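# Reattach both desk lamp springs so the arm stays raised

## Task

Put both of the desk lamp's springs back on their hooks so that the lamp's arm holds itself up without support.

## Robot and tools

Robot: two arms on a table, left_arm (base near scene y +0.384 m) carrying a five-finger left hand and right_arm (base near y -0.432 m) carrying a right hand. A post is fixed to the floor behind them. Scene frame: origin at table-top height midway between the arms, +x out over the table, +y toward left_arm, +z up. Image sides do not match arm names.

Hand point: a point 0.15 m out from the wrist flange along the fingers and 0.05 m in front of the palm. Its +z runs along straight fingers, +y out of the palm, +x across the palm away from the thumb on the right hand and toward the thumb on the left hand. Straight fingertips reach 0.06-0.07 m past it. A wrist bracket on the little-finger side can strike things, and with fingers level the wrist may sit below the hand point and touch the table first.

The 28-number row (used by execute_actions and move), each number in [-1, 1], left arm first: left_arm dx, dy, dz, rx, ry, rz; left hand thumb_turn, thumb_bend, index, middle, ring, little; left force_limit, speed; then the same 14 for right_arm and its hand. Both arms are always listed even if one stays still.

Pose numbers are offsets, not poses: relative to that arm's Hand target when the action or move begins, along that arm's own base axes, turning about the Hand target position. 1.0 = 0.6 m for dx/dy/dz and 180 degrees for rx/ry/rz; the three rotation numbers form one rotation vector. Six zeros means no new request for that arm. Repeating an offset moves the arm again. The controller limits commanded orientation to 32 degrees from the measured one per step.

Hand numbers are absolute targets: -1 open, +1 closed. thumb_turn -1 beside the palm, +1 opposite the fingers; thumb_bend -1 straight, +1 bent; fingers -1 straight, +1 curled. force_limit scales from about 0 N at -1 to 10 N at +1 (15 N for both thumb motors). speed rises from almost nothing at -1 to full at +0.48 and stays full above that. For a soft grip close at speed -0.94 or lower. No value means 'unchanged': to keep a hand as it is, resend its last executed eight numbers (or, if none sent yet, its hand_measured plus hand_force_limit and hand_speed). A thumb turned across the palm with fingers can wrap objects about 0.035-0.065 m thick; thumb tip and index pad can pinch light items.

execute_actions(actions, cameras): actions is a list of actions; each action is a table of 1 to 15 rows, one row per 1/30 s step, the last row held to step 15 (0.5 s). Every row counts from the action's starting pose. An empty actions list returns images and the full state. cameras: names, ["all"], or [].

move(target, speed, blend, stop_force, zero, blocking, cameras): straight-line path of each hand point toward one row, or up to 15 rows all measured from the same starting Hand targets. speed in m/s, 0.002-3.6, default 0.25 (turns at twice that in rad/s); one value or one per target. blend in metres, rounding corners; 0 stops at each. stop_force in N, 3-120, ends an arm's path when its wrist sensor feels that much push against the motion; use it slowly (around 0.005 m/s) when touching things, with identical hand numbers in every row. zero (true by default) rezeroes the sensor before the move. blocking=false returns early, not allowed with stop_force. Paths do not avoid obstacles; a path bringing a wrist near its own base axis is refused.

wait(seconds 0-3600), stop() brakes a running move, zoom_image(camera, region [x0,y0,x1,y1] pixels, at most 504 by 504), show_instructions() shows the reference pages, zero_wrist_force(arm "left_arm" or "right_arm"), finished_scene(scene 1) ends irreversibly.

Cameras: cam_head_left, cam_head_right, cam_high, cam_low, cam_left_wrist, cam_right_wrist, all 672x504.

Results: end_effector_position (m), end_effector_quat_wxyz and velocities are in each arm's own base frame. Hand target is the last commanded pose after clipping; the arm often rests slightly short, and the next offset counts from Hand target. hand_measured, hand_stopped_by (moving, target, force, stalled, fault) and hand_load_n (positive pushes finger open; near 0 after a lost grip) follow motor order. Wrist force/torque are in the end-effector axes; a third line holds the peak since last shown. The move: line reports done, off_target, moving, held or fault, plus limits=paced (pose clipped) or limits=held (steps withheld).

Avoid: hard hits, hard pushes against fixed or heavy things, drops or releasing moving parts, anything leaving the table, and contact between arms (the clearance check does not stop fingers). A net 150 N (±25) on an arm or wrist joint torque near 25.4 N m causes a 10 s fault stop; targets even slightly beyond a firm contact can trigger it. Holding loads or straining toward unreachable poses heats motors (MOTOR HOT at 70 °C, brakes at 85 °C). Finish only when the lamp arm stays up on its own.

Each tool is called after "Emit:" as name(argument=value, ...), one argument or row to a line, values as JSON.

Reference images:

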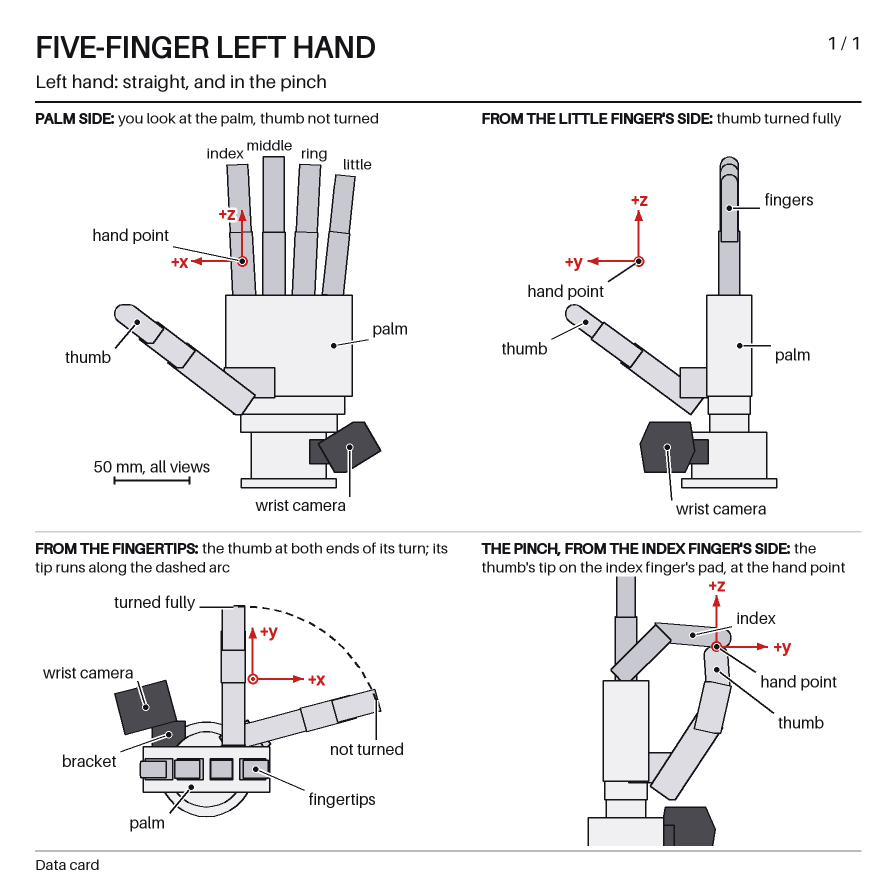

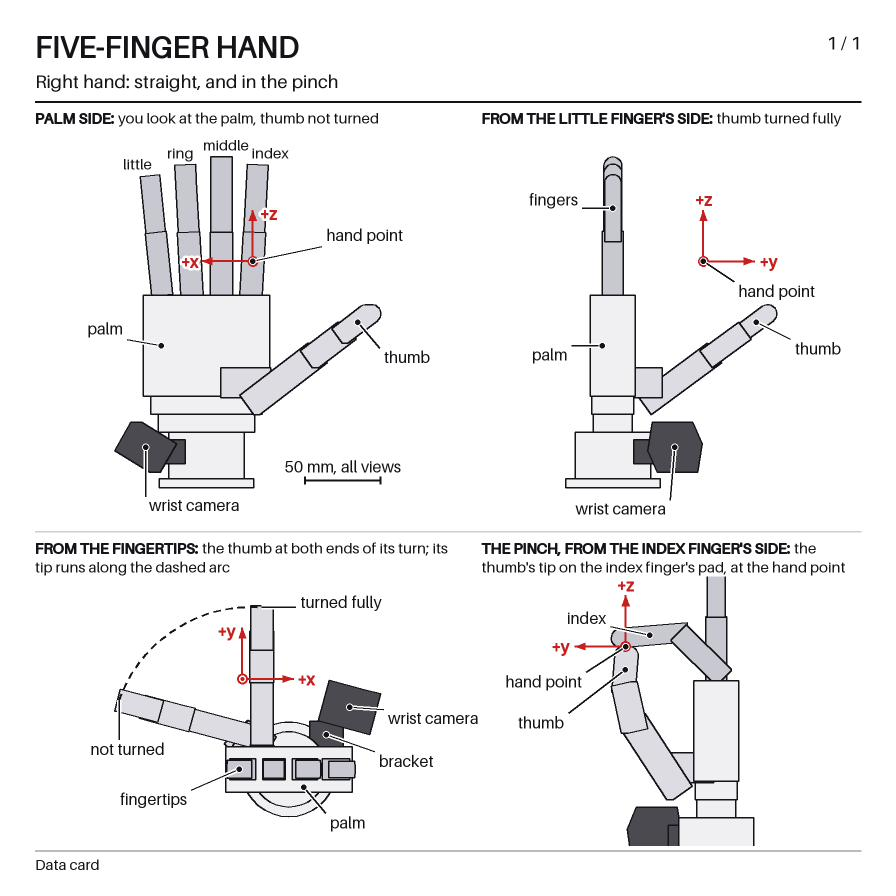

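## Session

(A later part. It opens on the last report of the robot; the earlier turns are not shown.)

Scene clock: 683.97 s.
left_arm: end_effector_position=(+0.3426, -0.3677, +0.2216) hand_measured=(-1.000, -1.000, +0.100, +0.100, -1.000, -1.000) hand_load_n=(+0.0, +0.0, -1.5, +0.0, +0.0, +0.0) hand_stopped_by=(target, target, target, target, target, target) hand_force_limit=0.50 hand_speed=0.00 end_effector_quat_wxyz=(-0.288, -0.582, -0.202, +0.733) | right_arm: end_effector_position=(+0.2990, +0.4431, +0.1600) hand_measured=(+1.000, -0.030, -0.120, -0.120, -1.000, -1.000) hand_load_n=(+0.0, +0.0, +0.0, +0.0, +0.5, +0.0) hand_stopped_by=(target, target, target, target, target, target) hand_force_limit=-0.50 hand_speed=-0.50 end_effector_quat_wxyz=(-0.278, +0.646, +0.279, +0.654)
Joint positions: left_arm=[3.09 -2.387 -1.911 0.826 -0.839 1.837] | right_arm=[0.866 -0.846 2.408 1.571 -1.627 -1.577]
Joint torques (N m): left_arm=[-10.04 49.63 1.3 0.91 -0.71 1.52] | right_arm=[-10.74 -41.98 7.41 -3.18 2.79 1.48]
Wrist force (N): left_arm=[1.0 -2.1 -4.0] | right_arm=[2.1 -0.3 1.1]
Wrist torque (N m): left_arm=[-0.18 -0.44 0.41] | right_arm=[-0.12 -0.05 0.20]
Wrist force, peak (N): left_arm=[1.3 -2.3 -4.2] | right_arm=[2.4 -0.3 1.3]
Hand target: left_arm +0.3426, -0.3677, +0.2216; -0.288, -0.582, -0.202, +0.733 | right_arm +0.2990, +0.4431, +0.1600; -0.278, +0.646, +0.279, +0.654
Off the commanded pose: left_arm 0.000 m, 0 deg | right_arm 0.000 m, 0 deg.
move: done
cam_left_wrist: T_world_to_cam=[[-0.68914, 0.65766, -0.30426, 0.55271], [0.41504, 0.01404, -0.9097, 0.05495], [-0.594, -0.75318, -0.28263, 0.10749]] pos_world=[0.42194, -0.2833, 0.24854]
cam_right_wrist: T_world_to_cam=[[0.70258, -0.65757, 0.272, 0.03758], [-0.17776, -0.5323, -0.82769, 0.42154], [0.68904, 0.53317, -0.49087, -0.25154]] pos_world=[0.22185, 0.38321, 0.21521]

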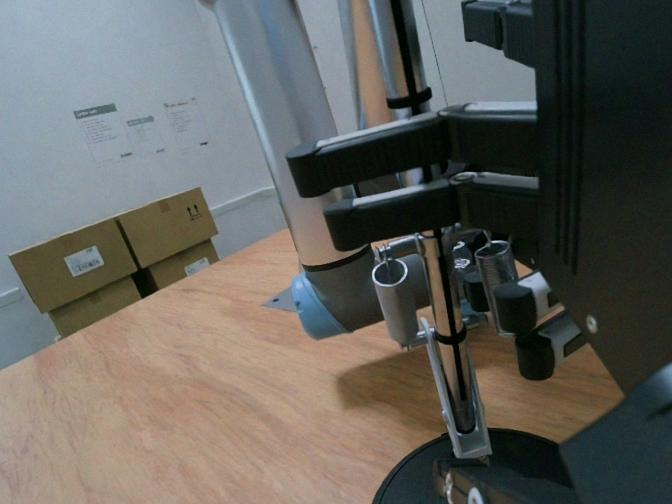

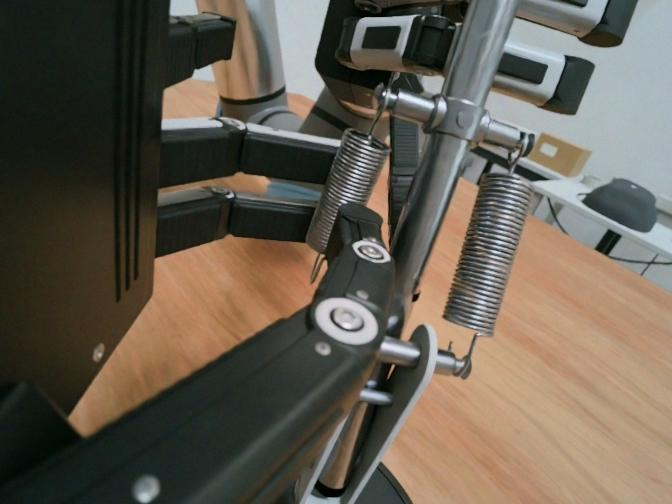

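Emit:
move(
  target=[
    [0,0,0,0,0,0,-1,-1,0.1,0.1,-1,-1,0.5,0, 0,0,0,0,0,0,1,-0.12,-0.12,-0.12,-1,-1,-0.5,-0.5],
    [0,0,0,0,0,0,-1,-1,0.1,0.1,-1,-1,0.5,0, 0.00033,0.0100,0,0,0,0,1,-0.12,-0.12,-0.12,-1,-1,-0.5,-0.5],
  ],
  speed=0.01,
  cameras=["cam_left_wrist","cam_right_wrist"],
)

Emit:
zoom_image(
  camera="cam_left_wrist",
  region=[420, 220, 620, 380],
)

Emit:
zoom_image(
  camera="cam_right_wrist",
  region=[300, 60, 500, 380],
)

Scene clock: 687.30 s.
left_arm: end_effector_position=(+0.3426, -0.3677, +0.2216) hand_measured=(-1.000, -1.000, +0.100, +0.100, -1.000, -1.000) hand_load_n=(+0.0, +0.5, -1.5, +0.0, +0.0, +0.0) hand_stopped_by=(target, target, target, target, target, target) hand_force_limit=0.50 hand_speed=0.00 end_effector_quat_wxyz=(-0.288, -0.582, -0.202, +0.733) | right_arm: end_effector_position=(+0.2992, +0.4489, +0.1600) hand_measured=(+1.000, -0.120, -0.120, -0.120, -1.000, -1.000) hand_load_n=(+0.5, +0.0, +0.0, +0.0, -0.5, +0.0) hand_stopped_by=(target, target, target, target, target, target) hand_force_limit=-0.50 hand_speed=-0.50 end_effector_quat_wxyz=(-0.278, +0.646, +0.279, +0.654)
Joint positions: left_arm=[3.09 -2.387 -1.911 0.826 -0.839 1.837] | right_arm=[0.879 -0.846 2.391 1.587 -1.639 -1.577]
Joint torques (N m): left_arm=[-8.94 49.6 0.92 0.96 -1.29 1.52] | right_arm=[7.31 -20.69 -9.98 0.39 -2.87 -1.12]
Wrist force (N): left_arm=[1.3 -2.2 -4.1] | right_arm=[2.1 -0.1 1.2]
Wrist torque (N m): left_arm=[-0.18 -0.45 0.40] | right_arm=[-0.09 -0.07 0.22]
Wrist force, peak (N): left_arm=[1.2 -2.2 -4.1] | right_arm=[2.4 -0.2 1.2]
Hand target: left_arm +0.3426, -0.3677, +0.2216; -0.288, -0.582, -0.202, +0.733 | right_arm +0.2992, +0.4491, +0.1600; -0.278, +0.646, +0.279, +0.654
Off the commanded pose: left_arm 0.000 m, 0 deg | right_arm 0.000 m, 0 deg.
move: done
cam_left_wrist: T_world_to_cam=[[-0.68914, 0.65766, -0.30426, 0.55271], [0.41504, 0.01404, -0.9097, 0.05495], [-0.594, -0.75318, -0.28263, 0.10749]] pos_world=[0.42194, -0.2833, 0.24854]
cam_right_wrist: T_world_to_cam=[[0.70257, -0.65756, 0.27205, 0.04124], [-0.17767, -0.53228, -0.82771, 0.42464], [0.68908, 0.53319, -0.49079, -0.25481]] pos_world=[0.22205, 0.38901, 0.21521]

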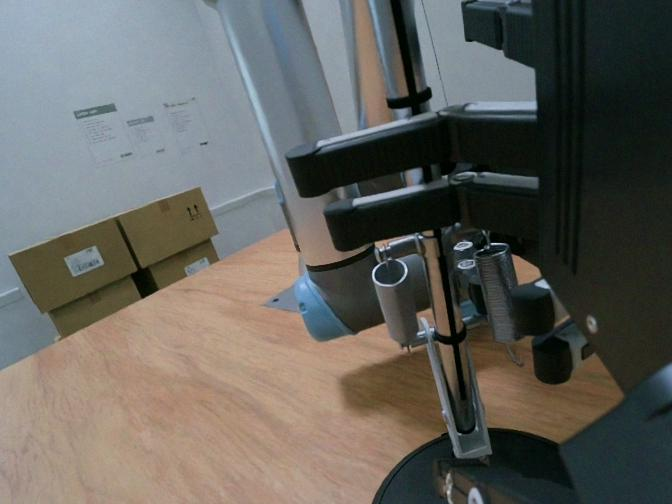

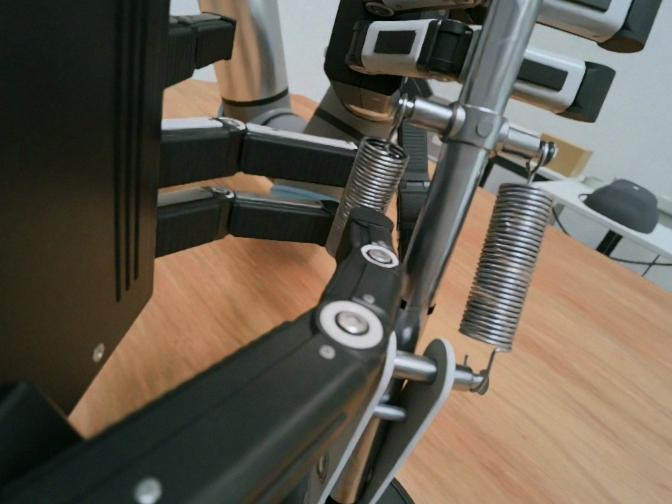

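Scaled by 2.520 from the camera's image (finer frame: 960x720).

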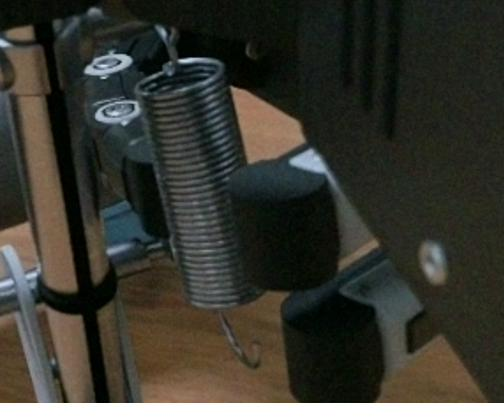

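Scaled by 1.575 from the camera's image (finer frame: 960x720).

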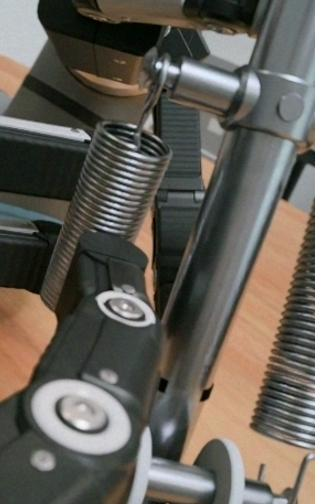

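Emit:
move(
  target=[
    [0,0,0,0,0,0,-1,-1,0.1,0.1,-1,-1,0.5,0, 0,0,0.0017,0,0,0,1,-0.12,-0.12,-0.12,-1,-1,-0.5,-0.5],
    [0,0,0,0,0,0,-1,-1,0.1,0.1,-1,-1,0.5,0, 0,0,0.0017,0,0,0,1,-0.12,0.5,0.5,-1,-1,-0.4,-0.85],
  ],
  speed=0.01,
  cameras=["cam_left_wrist","cam_right_wrist"],
)

Emit:
zoom_image(
  camera="cam_left_wrist",
  region=[420, 220, 620, 380],
)

Emit:
zoom_image(
  camera="cam_right_wrist",
  region=[300, 60, 500, 380],
)

Scene clock: 689.10 s.
left_arm: end_effector_position=(+0.3426, -0.3677, +0.2216) hand_measured=(-1.000, -1.000, +0.100, +0.100, -1.000, -1.000) hand_load_n=(+0.0, +0.0, -1.5, +0.0, +0.0, +0.0) hand_stopped_by=(target, target, target, target, target, target) hand_force_limit=0.50 hand_speed=0.00 end_effector_quat_wxyz=(-0.288, -0.582, -0.202, +0.733) | right_arm: end_effector_position=(+0.2992, +0.4491, +0.1611) hand_measured=(+1.000, -0.120, +0.072, +0.058, -1.000, -1.000) hand_load_n=(+0.0, +2.5, +4.5, +3.5, +0.0, +0.0) hand_stopped_by=(target, target, force, force, target, target) hand_force_limit=-0.40 hand_speed=-0.85 end_effector_quat_wxyz=(-0.278, +0.646, +0.279, +0.654)
Joint positions: left_arm=[3.09 -2.387 -1.911 0.826 -0.839 1.837] | right_arm=[0.879 -0.849 2.392 1.59 -1.64 -1.577]
Joint torques (N m): left_arm=[-7.71 49.49 1.08 0.88 -1.23 1.58] | right_arm=[7.48 -41.86 7.09 0.48 -2.74 -1.03]
Wrist force (N): left_arm=[0.9 -2.1 -4.0] | right_arm=[2.1 -0.3 1.1]
Wrist torque (N m): left_arm=[-0.18 -0.44 0.40] | right_arm=[-0.11 -0.06 0.21]
Wrist force, peak (N): left_arm=[1.2 -2.0 -4.3] | right_arm=[2.4 -0.4 1.3]
Hand target: left_arm +0.3426, -0.3677, +0.2216; -0.288, -0.582, -0.202, +0.733 | right_arm +0.2992, +0.4491, +0.1611; -0.278, +0.646, +0.279, +0.654
Off the commanded pose: left_arm 0.000 m, 0 deg | right_arm 0.000 m, 0 deg.
move: done
cam_left_wrist: T_world_to_cam=[[-0.68914, 0.65766, -0.30426, 0.55271], [0.41504, 0.01404, -0.9097, 0.05495], [-0.594, -0.75318, -0.28263, 0.10749]] pos_world=[0.42194, -0.2833, 0.24854]
cam_right_wrist: T_world_to_cam=[[0.70256, -0.65758, 0.27201, 0.04112], [-0.1777, -0.53225, -0.82773, 0.42558], [0.68908, 0.53319, -0.49079, -0.25443]] pos_world=[0.22205, 0.38921, 0.21621]

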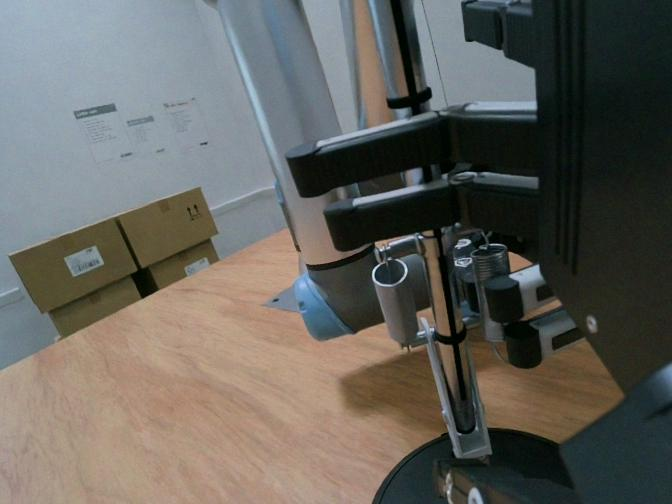

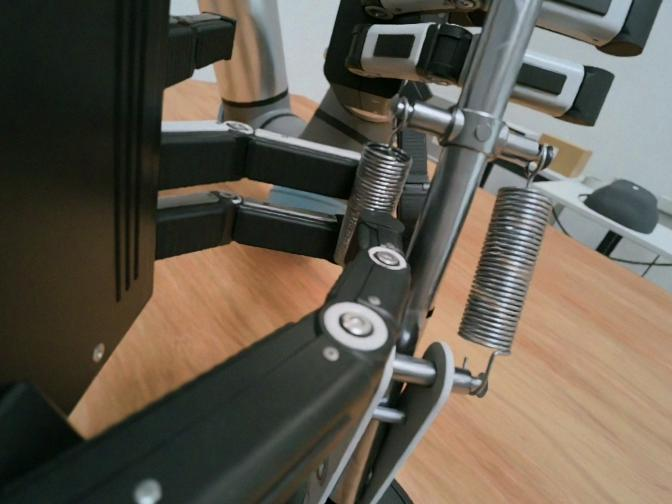

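Scaled by 2.520 from the camera's image (finer frame: 960x720).

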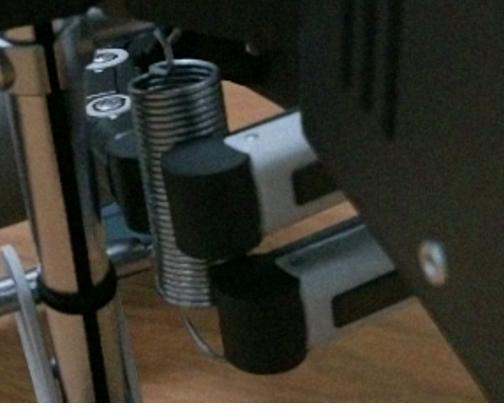

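Scaled by 1.575 from the camera's image (finer frame: 960x720).

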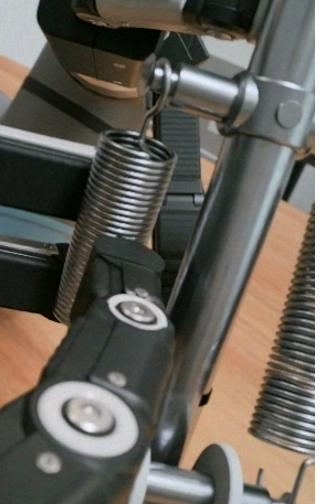

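Emit:
move(
  target=[0,0,0,0,0,0,-1,-1,0.1,0.1,-1,-1,0.5,0, 0,0,0,0,0,0,1,-0.12,0.55,0.55,-1,-1,0.6,-0.85],
  speed=0.01,
  cameras=["cam_left_wrist","cam_right_wrist"],
)

Emit:
zoom_image(
  camera="cam_left_wrist",
  region=[420, 220, 620, 380],
)

Scene clock: 689.90 s.
left_arm: end_effector_position=(+0.3426, -0.3677, +0.2216) hand_measured=(-1.000, -1.000, +0.100, +0.100, -1.000, -1.000) hand_load_n=(+0.0, +0.0, -1.5, +0.0, +0.0, +0.0) hand_stopped_by=(target, target, target, target, target, target) hand_force_limit=0.50 hand_speed=0.00 end_effector_quat_wxyz=(-0.288, -0.582, -0.202, +0.733) | right_arm: end_effector_position=(+0.2992, +0.4491, +0.1611) hand_measured=(+1.000, -0.122, +0.098, +0.084, -1.000, -1.000) hand_load_n=(+0.0, +5.0, +8.0, +9.0, +0.0, +0.5) hand_stopped_by=(target, target, force, force, target, target) hand_force_limit=0.60 hand_speed=-0.85 end_effector_quat_wxyz=(-0.278, +0.646, +0.279, +0.654)
Joint positions: left_arm=[3.09 -2.387 -1.911 0.826 -0.839 1.837] | right_arm=[0.879 -0.849 2.392 1.59 -1.64 -1.577]
Joint torques (N m): left_arm=[-7.72 49.87 1.15 0.93 -1.22 1.5] | right_arm=[7.59 -42.25 6.74 0.37 -2.45 -0.87]
Wrist force (N): left_arm=[1.0 -2.1 -3.8] | right_arm=[1.9 -0.3 1.1]
Wrist torque (N m): left_arm=[-0.19 -0.42 0.40] | right_arm=[-0.11 -0.05 0.21]
Wrist force, peak (N): left_arm=[1.3 -2.3 -4.1] | right_arm=[2.3 -0.4 1.2]
Hand target: left_arm +0.3426, -0.3677, +0.2216; -0.288, -0.582, -0.202, +0.733 | right_arm +0.2992, +0.4491, +0.1611; -0.278, +0.646, +0.279, +0.654
Off the commanded pose: left_arm 0.000 m, 0 deg | right_arm 0.000 m, 0 deg.
move: done
cam_left_wrist: T_world_to_cam=[[-0.68914, 0.65766, -0.30426, 0.55271], [0.41504, 0.01404, -0.9097, 0.05495], [-0.594, -0.75318, -0.28263, 0.10749]] pos_world=[0.42194, -0.2833, 0.24854]
cam_right_wrist: T_world_to_cam=[[0.70256, -0.65758, 0.27201, 0.04112], [-0.1777, -0.53225, -0.82773, 0.42558], [0.68908, 0.53319, -0.49079, -0.25443]] pos_world=[0.22205, 0.38921, 0.21621]

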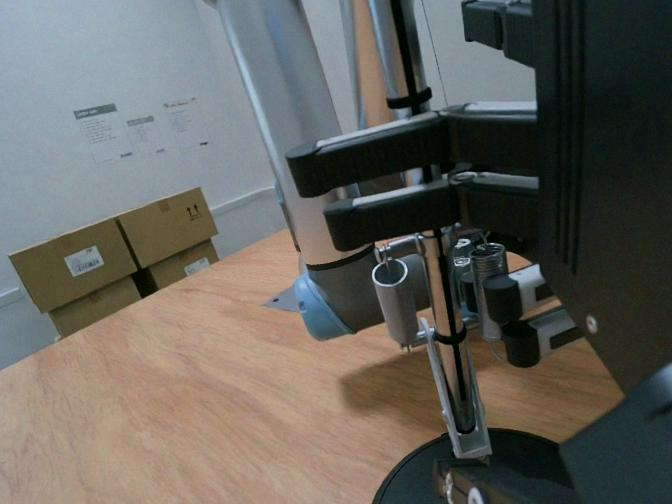

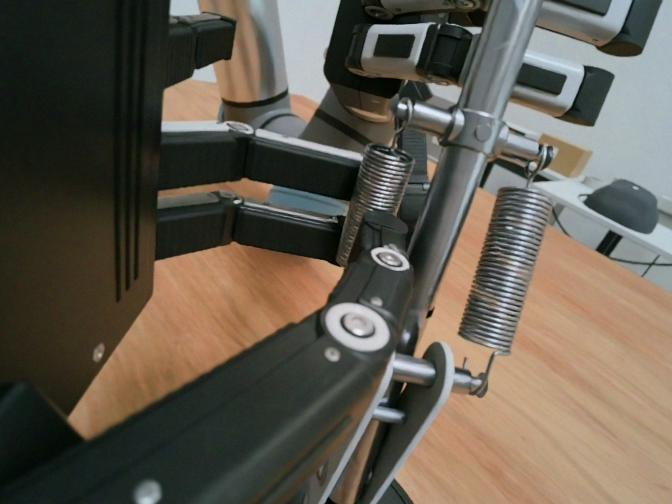

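Scaled by 2.520 from the camera's image (finer frame: 960x720).

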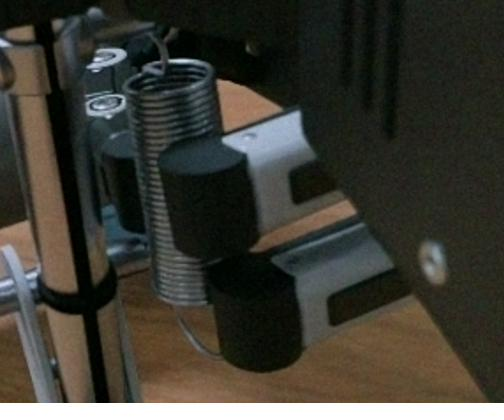

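Emit:
wait(
  seconds=0.1,
  cameras=["cam_left_wrist","cam_right_wrist"],
)

Scene clock: 691.13 s.
left_arm: end_effector_position=(+0.3426, -0.3677, +0.2216) hand_measured=(-1.000, -1.000, +0.100, +0.100, -1.000, -1.000) hand_load_n=(+0.0, +0.0, -1.5, +0.0, +0.0, +0.0) hand_stopped_by=(target, target, target, target, target, target) hand_force_limit=0.50 hand_speed=0.00 end_effector_quat_wxyz=(-0.288, -0.582, -0.202, +0.733) | right_arm: end_effector_position=(+0.2992, +0.4491, +0.1611) hand_measured=(+1.000, -0.122, +0.098, +0.084, -1.000, -1.000) hand_load_n=(+0.0, +5.0, +8.0, +9.0, +0.0, +0.0) hand_stopped_by=(target, target, force, force, target, target) hand_force_limit=0.60 hand_speed=-0.85 end_effector_quat_wxyz=(-0.278, +0.646, +0.279, +0.654)
Joint positions: left_arm=[3.09 -2.387 -1.911 0.826 -0.839 1.837] | right_arm=[0.879 -0.849 2.392 1.59 -1.64 -1.577]
Joint torques (N m): left_arm=[-7.13 49.62 0.89 0.87 -1.3 1.46] | right_arm=[6.78 -42.24 5.96 0.27 -2.09 -0.67]
Wrist force (N): left_arm=[0.8 -2.0 -3.9] | right_arm=[1.9 -0.2 1.3]
Wrist torque (N m): left_arm=[-0.17 -0.43 0.40] | right_arm=[-0.11 -0.04 0.21]
Wrist force, peak (N): left_arm=[1.1 -2.2 -4.3] | right_arm=[2.1 -0.3 1.2]
Hand target: left_arm +0.3426, -0.3677, +0.2216; -0.288, -0.582, -0.202, +0.733 | right_arm +0.2992, +0.4491, +0.1611; -0.278, +0.646, +0.279, +0.654
Off the commanded pose: left_arm 0.000 m, 0 deg | right_arm 0.000 m, 0 deg.
wait: 0.10 s; at rest from the start
cam_left_wrist: T_world_to_cam=[[-0.68914, 0.65766, -0.30426, 0.55271], [0.41504, 0.01404, -0.9097, 0.05495], [-0.594, -0.75318, -0.28263, 0.10749]] pos_world=[0.42194, -0.2833, 0.24854]
cam_right_wrist: T_world_to_cam=[[0.70256, -0.65758, 0.27201, 0.04112], [-0.1777, -0.53225, -0.82773, 0.42558], [0.68908, 0.53319, -0.49079, -0.25443]] pos_world=[0.22205, 0.38921, 0.21621]

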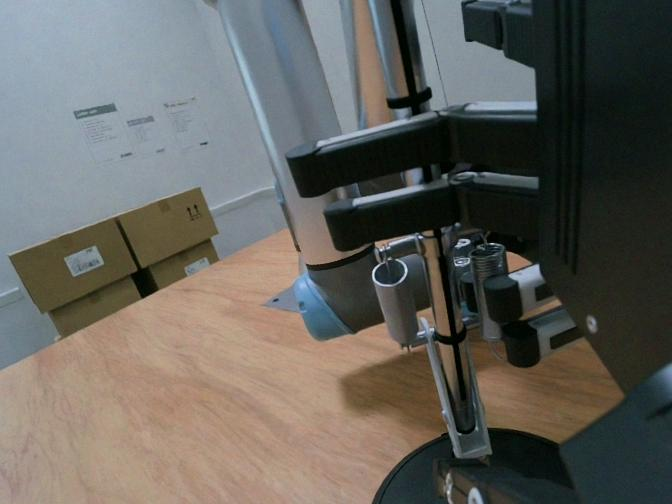

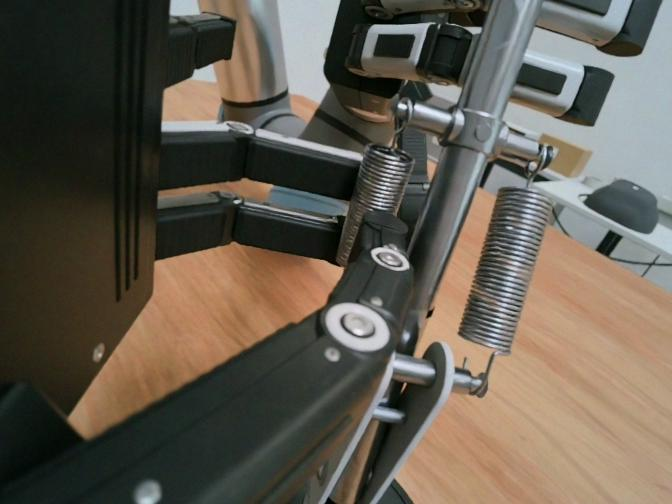

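Emit:
zoom_image(
  camera="cam_left_wrist",
  region=[360, 200, 580, 380],
)

Emit:
zoom_image(
  camera="cam_right_wrist",
  region=[300, 80, 580, 420],
)

Scaled by 2.291 from the camera's image (finer frame: 960x720).

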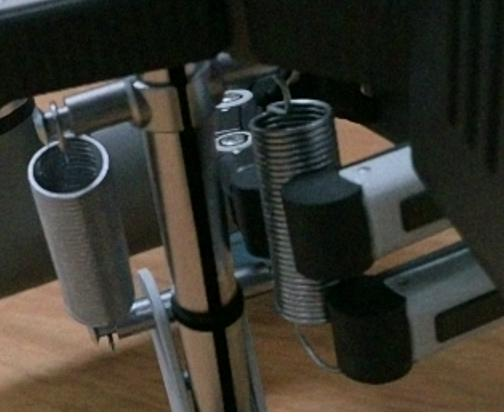

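Scaled by 1.482 from the camera's image (finer frame: 960x720).

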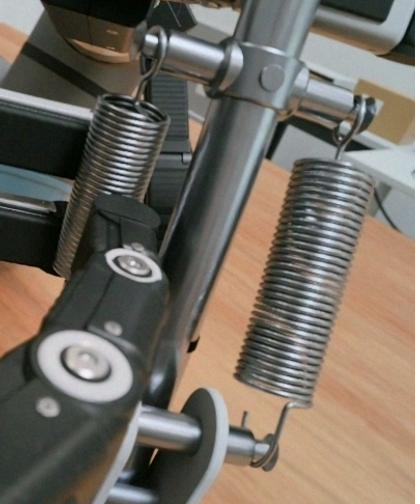

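Emit:
move(
  target=[0,0,0,0,0,0,-1,-1,0.1,0.1,-1,-1,0.5,0,-0.00674,0.0064,0.00098,0.02675,0.0282,0,1,-0.12,0.55,0.55,-1,-1,0.6,-0.85],
  speed=0.02,
  cameras=["cam_left_wrist","cam_right_wrist"],
)

Emit:
zoom_image(
  camera="cam_left_wrist",
  region=[360, 200, 580, 380],
)

Scene clock: 696.33 s.
left_arm: end_effector_position=(+0.3426, -0.3677, +0.2216) hand_measured=(-1.000, -1.000, +0.100, +0.100, -1.000, -1.000) hand_load_n=(+0.0, +0.0, -1.5, +0.0, +0.0, +0.0) hand_stopped_by=(target, target, target, target, target, target) hand_force_limit=0.50 hand_speed=0.00 end_effector_quat_wxyz=(-0.288, -0.582, -0.202, +0.733) | right_arm: end_effector_position=(+0.2952, +0.4529, +0.1616) hand_measured=(+1.000, -0.122, +0.098, +0.084, -1.000, -1.000) hand_load_n=(+0.0, +5.0, +8.5, +9.0, +0.0, +0.0) hand_stopped_by=(target, target, force, force, target, target) hand_force_limit=0.60 hand_speed=-0.85 end_effector_quat_wxyz=(-0.317, +0.662, +0.239, +0.636)
Joint positions: left_arm=[3.09 -2.387 -1.911 0.826 -0.839 1.837] | right_arm=[0.885 -0.876 2.394 1.614 -1.646 -1.455]
Joint torques (N m): left_arm=[-4.52 49.03 1.25 0.7 -1.29 1.41] | right_arm=[7.52 -41.79 7.09 0.42 -3 1.43]
Wrist force (N): left_arm=[1.2 -2.1 -4.1] | right_arm=[1.8 -0.2 1.4]
Wrist torque (N m): left_arm=[-0.17 -0.44 0.40] | right_arm=[-0.09 -0.05 0.21]
Wrist force, peak (N): left_arm=[1.2 -2.2 -4.3] | right_arm=[2.3 -0.3 1.4]
Hand target: left_arm +0.3426, -0.3677, +0.2216; -0.288, -0.582, -0.202, +0.733 | right_arm +0.2951, +0.4529, +0.1616; -0.317, +0.662, +0.239, +0.635
Off the commanded pose: left_arm 0.000 m, 0 deg | right_arm 0.000 m, 0 deg.
move: done
cam_left_wrist: T_world_to_cam=[[-0.68914, 0.65766, -0.30426, 0.55271], [0.41504, 0.01404, -0.9097, 0.05495], [-0.594, -0.75318, -0.28263, 0.10749]] pos_world=[0.42194, -0.2833, 0.24854]
cam_right_wrist: T_world_to_cam=[[0.72136, -0.67542, 0.15312, 0.06804], [-0.25193, -0.46186, -0.85042, 0.42099], [0.64511, 0.57489, -0.50333, -0.25728]] pos_world=[0.22295, 0.3883, 0.2181]

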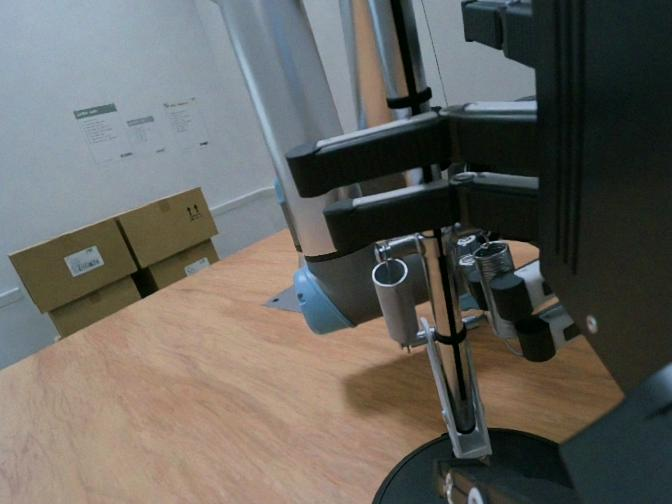

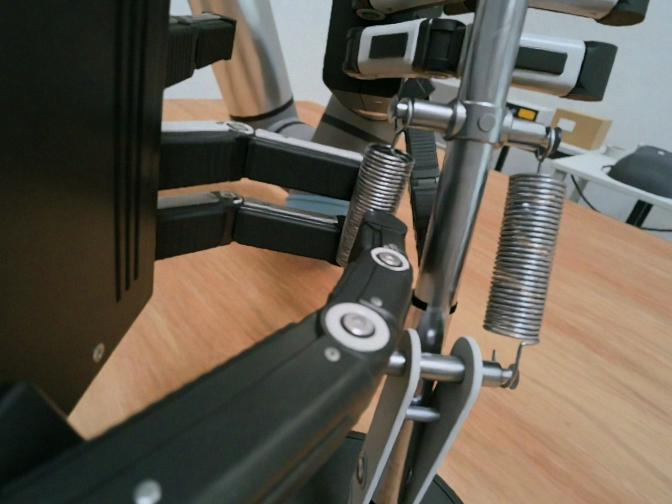

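Scaled by 2.291 from the camera's image (finer frame: 960x720).

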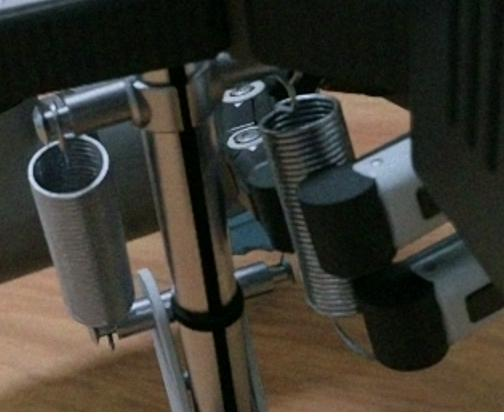

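Emit:
move(
  target=[0,0,0,0,0,0,-1,-1,0.1,0.1,-1,-1,0.5,0,-0.01181,-0.01245,0.00375,-0.05357,0.05084,0,1,-0.12,0.55,0.55,-1,-1,0.6,-0.85],
  speed=0.03,
  cameras=["cam_left_wrist","cam_right_wrist","cam_head_left"],
)

Emit:
zoom_image(
  camera="cam_left_wrist",
  region=[360, 200, 580, 380],
)

Scene clock: 701.30 s.
left_arm: end_effector_position=(+0.3426, -0.3677, +0.2216) hand_measured=(-1.000, -1.000, +0.100, +0.100, -1.000, -1.000) hand_load_n=(+0.0, +0.0, -1.5, +0.0, +0.0, +0.0) hand_stopped_by=(target, target, target, target, target, target) hand_force_limit=0.50 hand_speed=0.00 end_effector_quat_wxyz=(-0.288, -0.582, -0.202, +0.733) | right_arm: end_effector_position=(+0.2881, +0.4454, +0.1639) hand_measured=(+1.000, -0.122, +0.098, +0.084, -1.000, -1.000) hand_load_n=(+0.0, +5.0, +8.0, +9.0, +0.0, +0.0) hand_stopped_by=(target, target, force, force, target, target) hand_force_limit=0.60 hand_speed=-0.85 end_effector_quat_wxyz=(-0.279, +0.735, +0.265, +0.558)
Joint positions: left_arm=[3.09 -2.387 -1.911 0.826 -0.839 1.837] | right_arm=[0.884 -1.104 2.462 2.007 -1.644 -1.438]
Joint torques (N m): left_arm=[-2.47 48.88 2.22 0.58 -1.33 1.33] | right_arm=[-10.69 -37.62 3.07 -0.18 2.75 1.4]
Wrist force (N): left_arm=[0.9 -2.0 -4.1] | right_arm=[2.0 -0.3 1.7]
Wrist torque (N m): left_arm=[-0.16 -0.43 0.39] | right_arm=[-0.08 -0.05 0.22]
Wrist force, peak (N): left_arm=[1.1 -2.2 -4.3] | right_arm=[2.6 -0.5 1.7]
Hand target: left_arm +0.3426, -0.3677, +0.2216; -0.288, -0.582, -0.202, +0.733 | right_arm +0.2881, +0.4454, +0.1639; -0.279, +0.735, +0.266, +0.558
Off the commanded pose: left_arm 0.000 m, 0 deg | right_arm 0.000 m, 0 deg.
move: done
cam_left_wrist: T_world_to_cam=[[-0.68914, 0.65766, -0.30426, 0.55271], [0.41504, 0.01404, -0.9097, 0.05495], [-0.594, -0.75318, -0.28263, 0.10749]] pos_world=[0.42194, -0.2833, 0.24854]
cam_right_wrist: T_world_to_cam=[[0.74542, -0.65013, 0.14722, 0.05061], [-0.37726, -0.59354, -0.7109, 0.4896], [0.54956, 0.47438, -0.68771, -0.14481]] pos_world=[0.22657, 0.3922, 0.24102]
Images, in order (width x height): cam_head_left 672x504, cam_left_wrist 672x504, cam_right_wrist 672x504.

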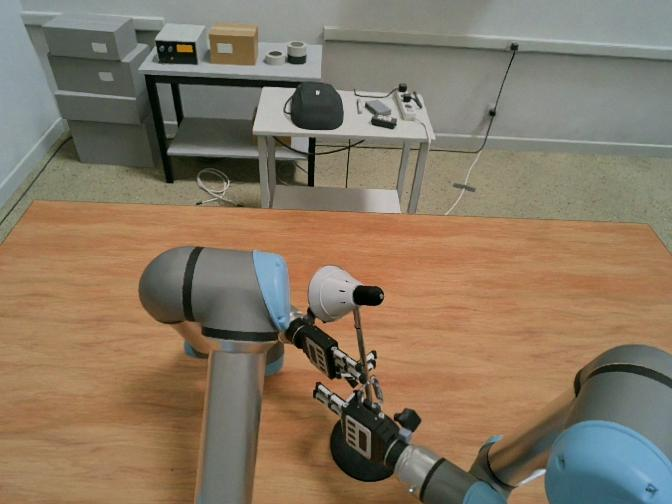

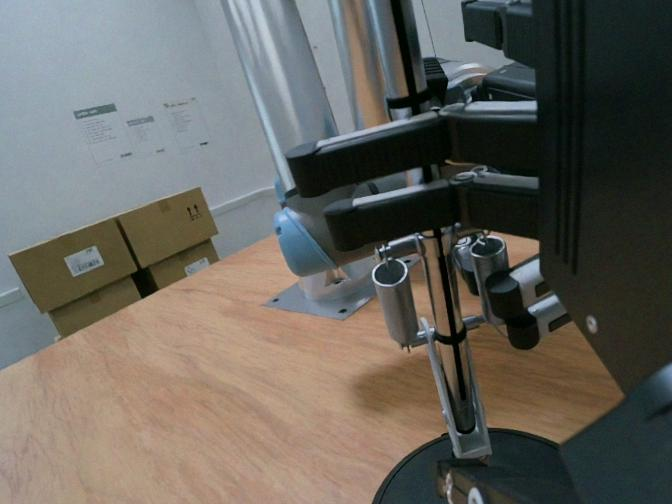

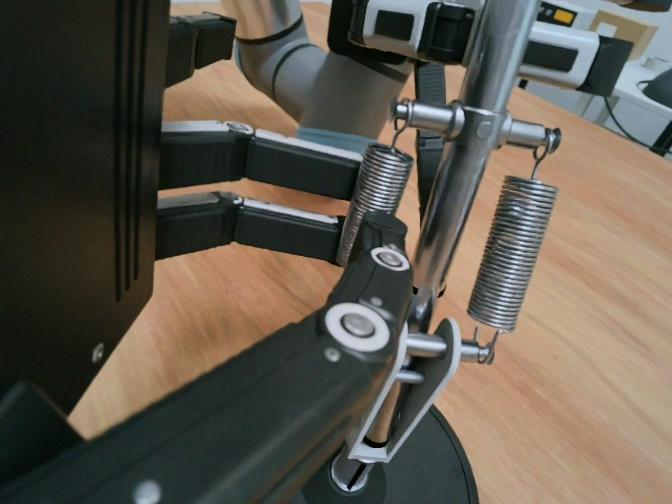

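Scaled by 2.291 from the camera's image (finer frame: 960x720).

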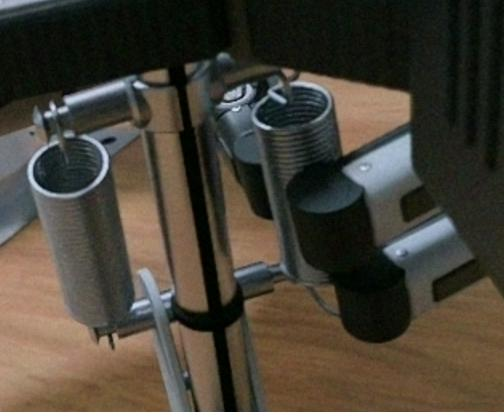

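Emit:
move(
  target=[0,0,0,0,0,0,-1,-1,0.1,0.1,-1,-1,0.5,0,-0.01089,-0.01148,0.00758,-0.05357,0.05084,0,1,-0.12,0.55,0.55,-1,-1,0.6,-0.85],
  speed=0.03,
  cameras=["cam_left_wrist","cam_right_wrist","cam_high"],
)

Emit:
zoom_image(
  camera="cam_left_wrist",
  region=[360, 200, 580, 380],
)

Emit:
zoom_image(
  camera="cam_high",
  region=[120, 180, 380, 380],
)

Scene clock: 705.97 s.
left_arm: end_effector_position=(+0.3426, -0.3677, +0.2216) hand_measured=(-1.000, -1.000, +0.100, +0.100, -1.000, -1.000) hand_load_n=(+0.0, +0.0, -1.5, +0.0, +0.0, +0.0) hand_stopped_by=(target, target, target, target, target, target) hand_force_limit=0.50 hand_speed=0.00 end_effector_quat_wxyz=(-0.288, -0.582, -0.202, +0.733) | right_arm: end_effector_position=(+0.2815, +0.4386, +0.1684) hand_measured=(+1.000, -0.122, +0.098, +0.084, -1.000, -1.000) hand_load_n=(+0.0, +5.0, +8.0, +9.0, +0.0, +0.0) hand_stopped_by=(target, target, force, force, target, target) hand_force_limit=0.60 hand_speed=-0.85 end_effector_quat_wxyz=(-0.236, +0.798, +0.288, +0.474)
Joint positions: left_arm=[3.09 -2.387 -1.911 0.826 -0.839 1.837] | right_arm=[0.88 -1.335 2.456 2.476 -1.634 -1.424]
Joint torques (N m): left_arm=[-0.64 48.56 1.9 0.51 -1.2 1.3] | right_arm=[-11.09 -32.19 -20.07 -0.46 2.79 1.44]
Wrist force (N): left_arm=[0.8 -2.0 -3.9] | right_arm=[2.0 -0.7 1.5]
Wrist torque (N m): left_arm=[-0.17 -0.42 0.40] | right_arm=[-0.11 -0.04 0.19]
Wrist force, peak (N): left_arm=[1.4 -2.2 -4.2] | right_arm=[2.4 -0.7 1.8]
Hand target: left_arm +0.3426, -0.3677, +0.2216; -0.288, -0.582, -0.202, +0.733 | right_arm +0.2815, +0.4386, +0.1684; -0.236, +0.798, +0.288, +0.474
Off the commanded pose: left_arm 0.000 m, 0 deg | right_arm 0.000 m, 0 deg.
move: done
cam_left_wrist: T_world_to_cam=[[-0.68914, 0.65766, -0.30426, 0.55271], [0.41504, 0.01404, -0.9097, 0.05495], [-0.594, -0.75318, -0.28263, 0.10749]] pos_world=[0.42194, -0.2833, 0.24854]
cam_right_wrist: T_world_to_cam=[[0.76798, -0.62637, 0.13365, 0.03578], [-0.47707, -0.69868, -0.53315, 0.53058], [0.42733, 0.34569, -0.83539, -0.01908]] pos_world=[0.2338, 0.39971, 0.26216]
Images, in order (width x height): cam_high 672x504, cam_left_wrist 672x504, cam_right_wrist 672x504.

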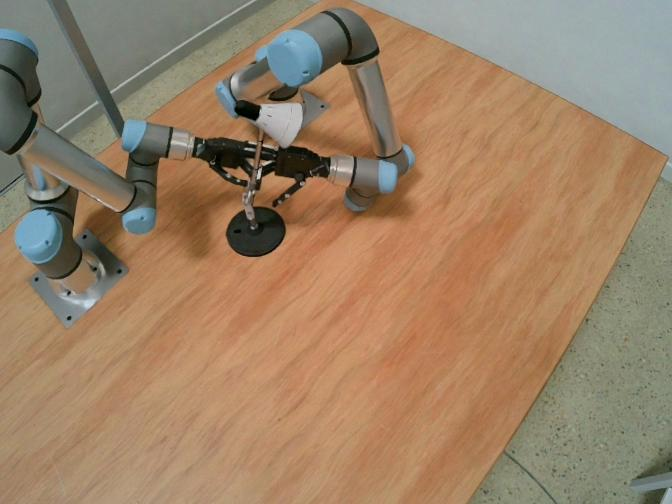

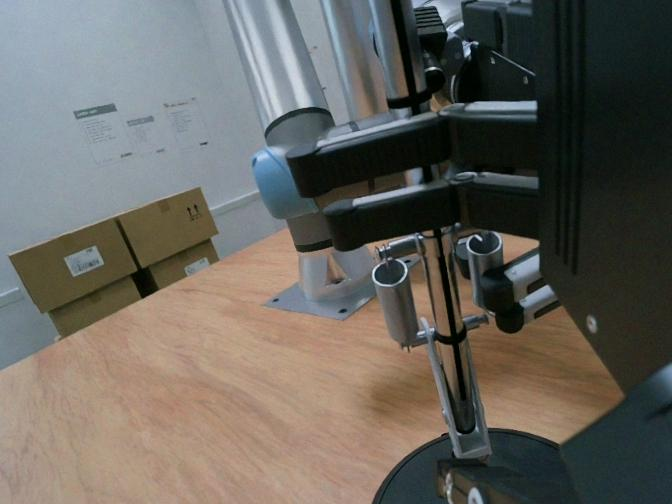

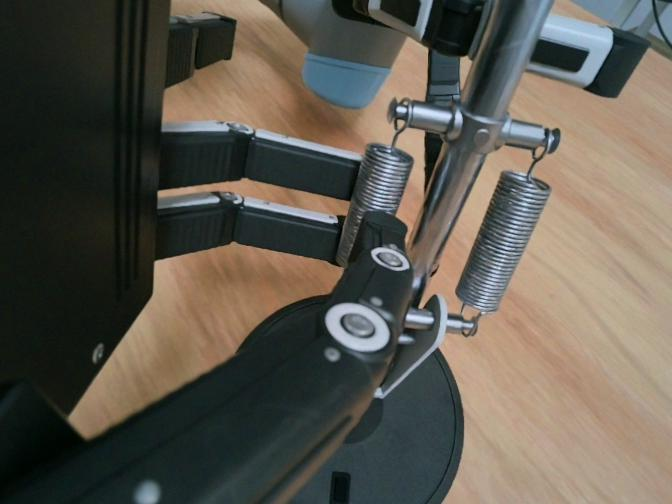

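Scaled by 2.291 from the camera's image (finer frame: 960x720).

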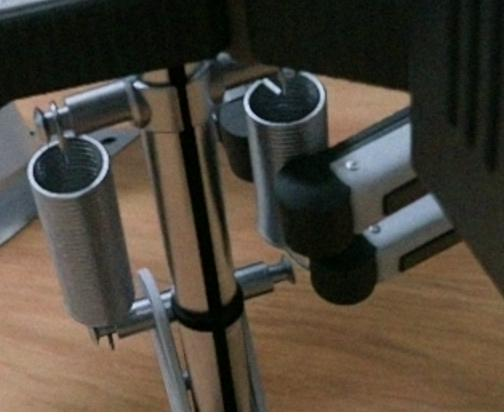

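Scaled by 1.938 from the camera's image (finer frame: 960x720).

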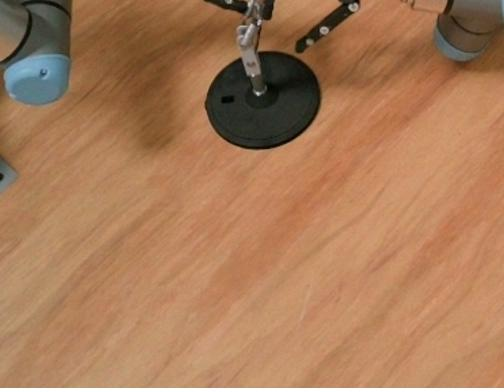

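Emit:
zoom_image(
  camera="cam_left_wrist",
  region=[445, 270, 525, 350],
)

Emit:
zoom_image(
  camera="cam_right_wrist",
  region=[340, 100, 580, 350],
)

Scaled by 6.300 from the camera's image (finer frame: 960x720).

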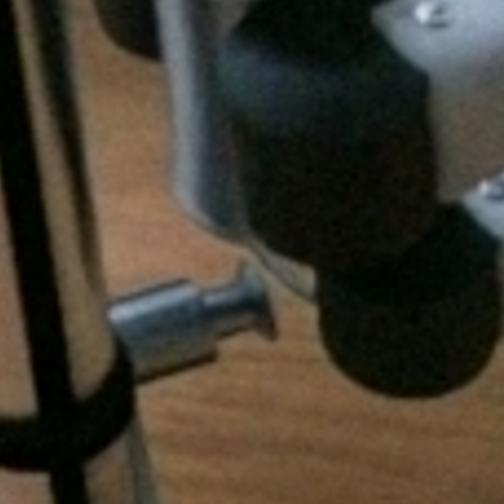

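Scaled by 2.016 from the camera's image (finer frame: 960x720).

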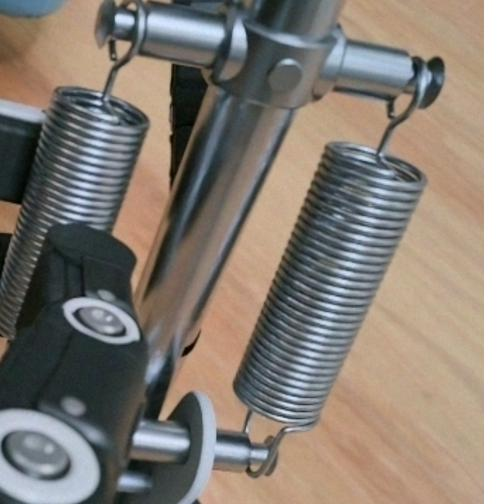

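Emit:
move(
  target=[0,0,0,0,0,0,-1,-1,0.1,0.1,-1,-1,0.5,0,-0.001947,-0.001167,-0.004413,0,0,0,1,-0.12,0.55,0.55,-1,-1,0.6,-0.85],
  speed=0.01,
  cameras=["cam_left_wrist","cam_right_wrist"],
)

Emit:
zoom_image(
  camera="cam_left_wrist",
  region=[425, 220, 545, 350],
)

Emit:
zoom_image(
  camera="cam_right_wrist",
  region=[340, 100, 580, 350],
)

Scene clock: 707.53 s.
left_arm: end_effector_position=(+0.3426, -0.3677, +0.2216) hand_measured=(-1.000, -1.000, +0.100, +0.100, -1.000, -1.000) hand_load_n=(+0.0, +0.0, -1.5, +0.0, +0.0, +0.0) hand_stopped_by=(target, target, target, target, target, target) hand_force_limit=0.50 hand_speed=0.00 end_effector_quat_wxyz=(-0.288, -0.582, -0.202, +0.733) | right_arm: end_effector_position=(+0.2804, +0.4379, +0.1659) hand_measured=(+1.000, -0.122, +0.098, +0.084, -1.000, -1.000) hand_load_n=(-2.5, +5.0, +8.0, +9.0, +0.0, +0.0) hand_stopped_by=(target, target, force, force, target, target) hand_force_limit=0.60 hand_speed=-0.85 end_effector_quat_wxyz=(-0.236, +0.798, +0.288, +0.474)
Joint positions: left_arm=[3.09 -2.387 -1.911 0.826 -0.839 1.837] | right_arm=[0.881 -1.329 2.46 2.466 -1.635 -1.424]
Joint torques (N m): left_arm=[0.62 48.44 2.35 0.51 -1.23 1.28] | right_arm=[8.21 -8.24 2.4 -2.46 -2.83 1.82]
Wrist force (N): left_arm=[1.2 -2.1 -4.0] | right_arm=[9.6 -0.8 1.1]
Wrist torque (N m): left_arm=[-0.16 -0.44 0.41] | right_arm=[-0.10 -0.30 0.23]
Wrist force, peak (N): left_arm=[1.8 -2.3 -4.2] | right_arm=[9.6 -0.8 1.1]
Hand target: left_arm +0.3426, -0.3677, +0.2216; -0.288, -0.582, -0.202, +0.733 | right_arm +0.2804, +0.4379, +0.1658; -0.236, +0.798, +0.288, +0.474
Off the commanded pose: left_arm 0.000 m, 0 deg | right_arm 0.000 m, 0 deg.
move: done
cam_left_wrist: T_world_to_cam=[[-0.68914, 0.65766, -0.30426, 0.55271], [0.41504, 0.01404, -0.9097, 0.05495], [-0.594, -0.75318, -0.28263, 0.10749]] pos_world=[0.42194, -0.2833, 0.24854]
cam_right_wrist: T_world_to_cam=[[0.76797, -0.62638, 0.13368, 0.03658], [-0.47716, -0.69877, -0.53295, 0.52831], [0.42724, 0.3455, -0.83552, -0.02036]] pos_world=[0.2327, 0.39911, 0.25966]

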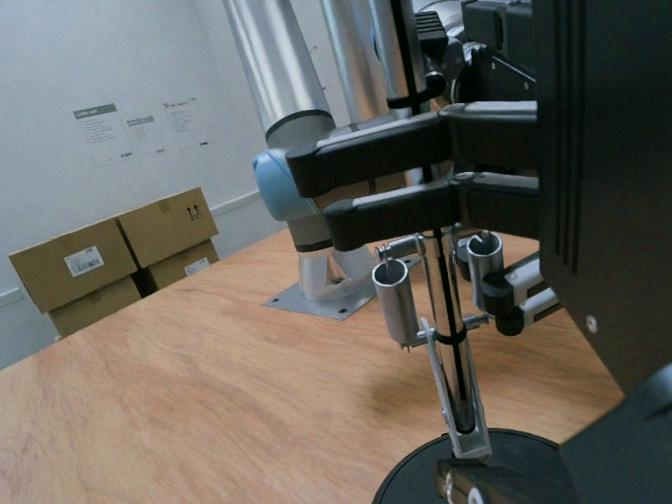

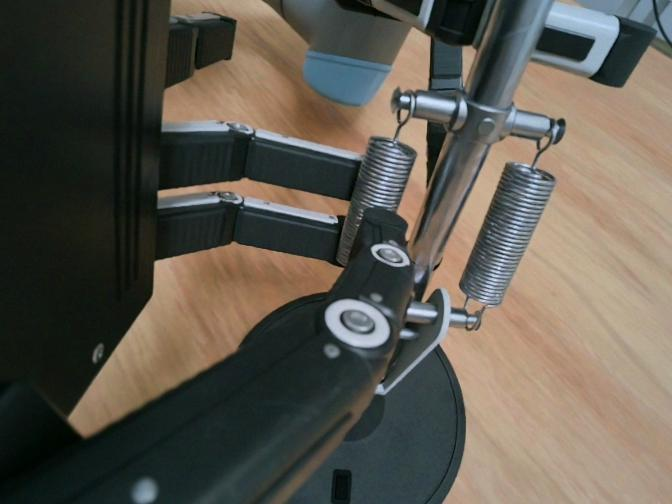

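Scaled by 3.877 from the camera's image (finer frame: 960x720).

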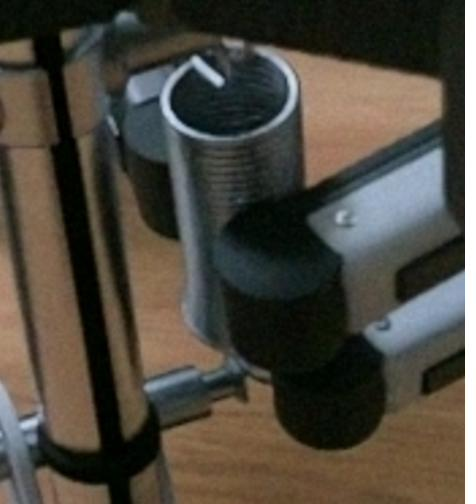

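Scaled by 2.016 from the camera's image (finer frame: 960x720).

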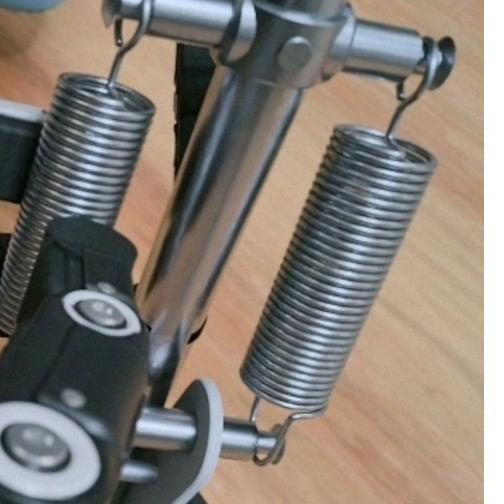

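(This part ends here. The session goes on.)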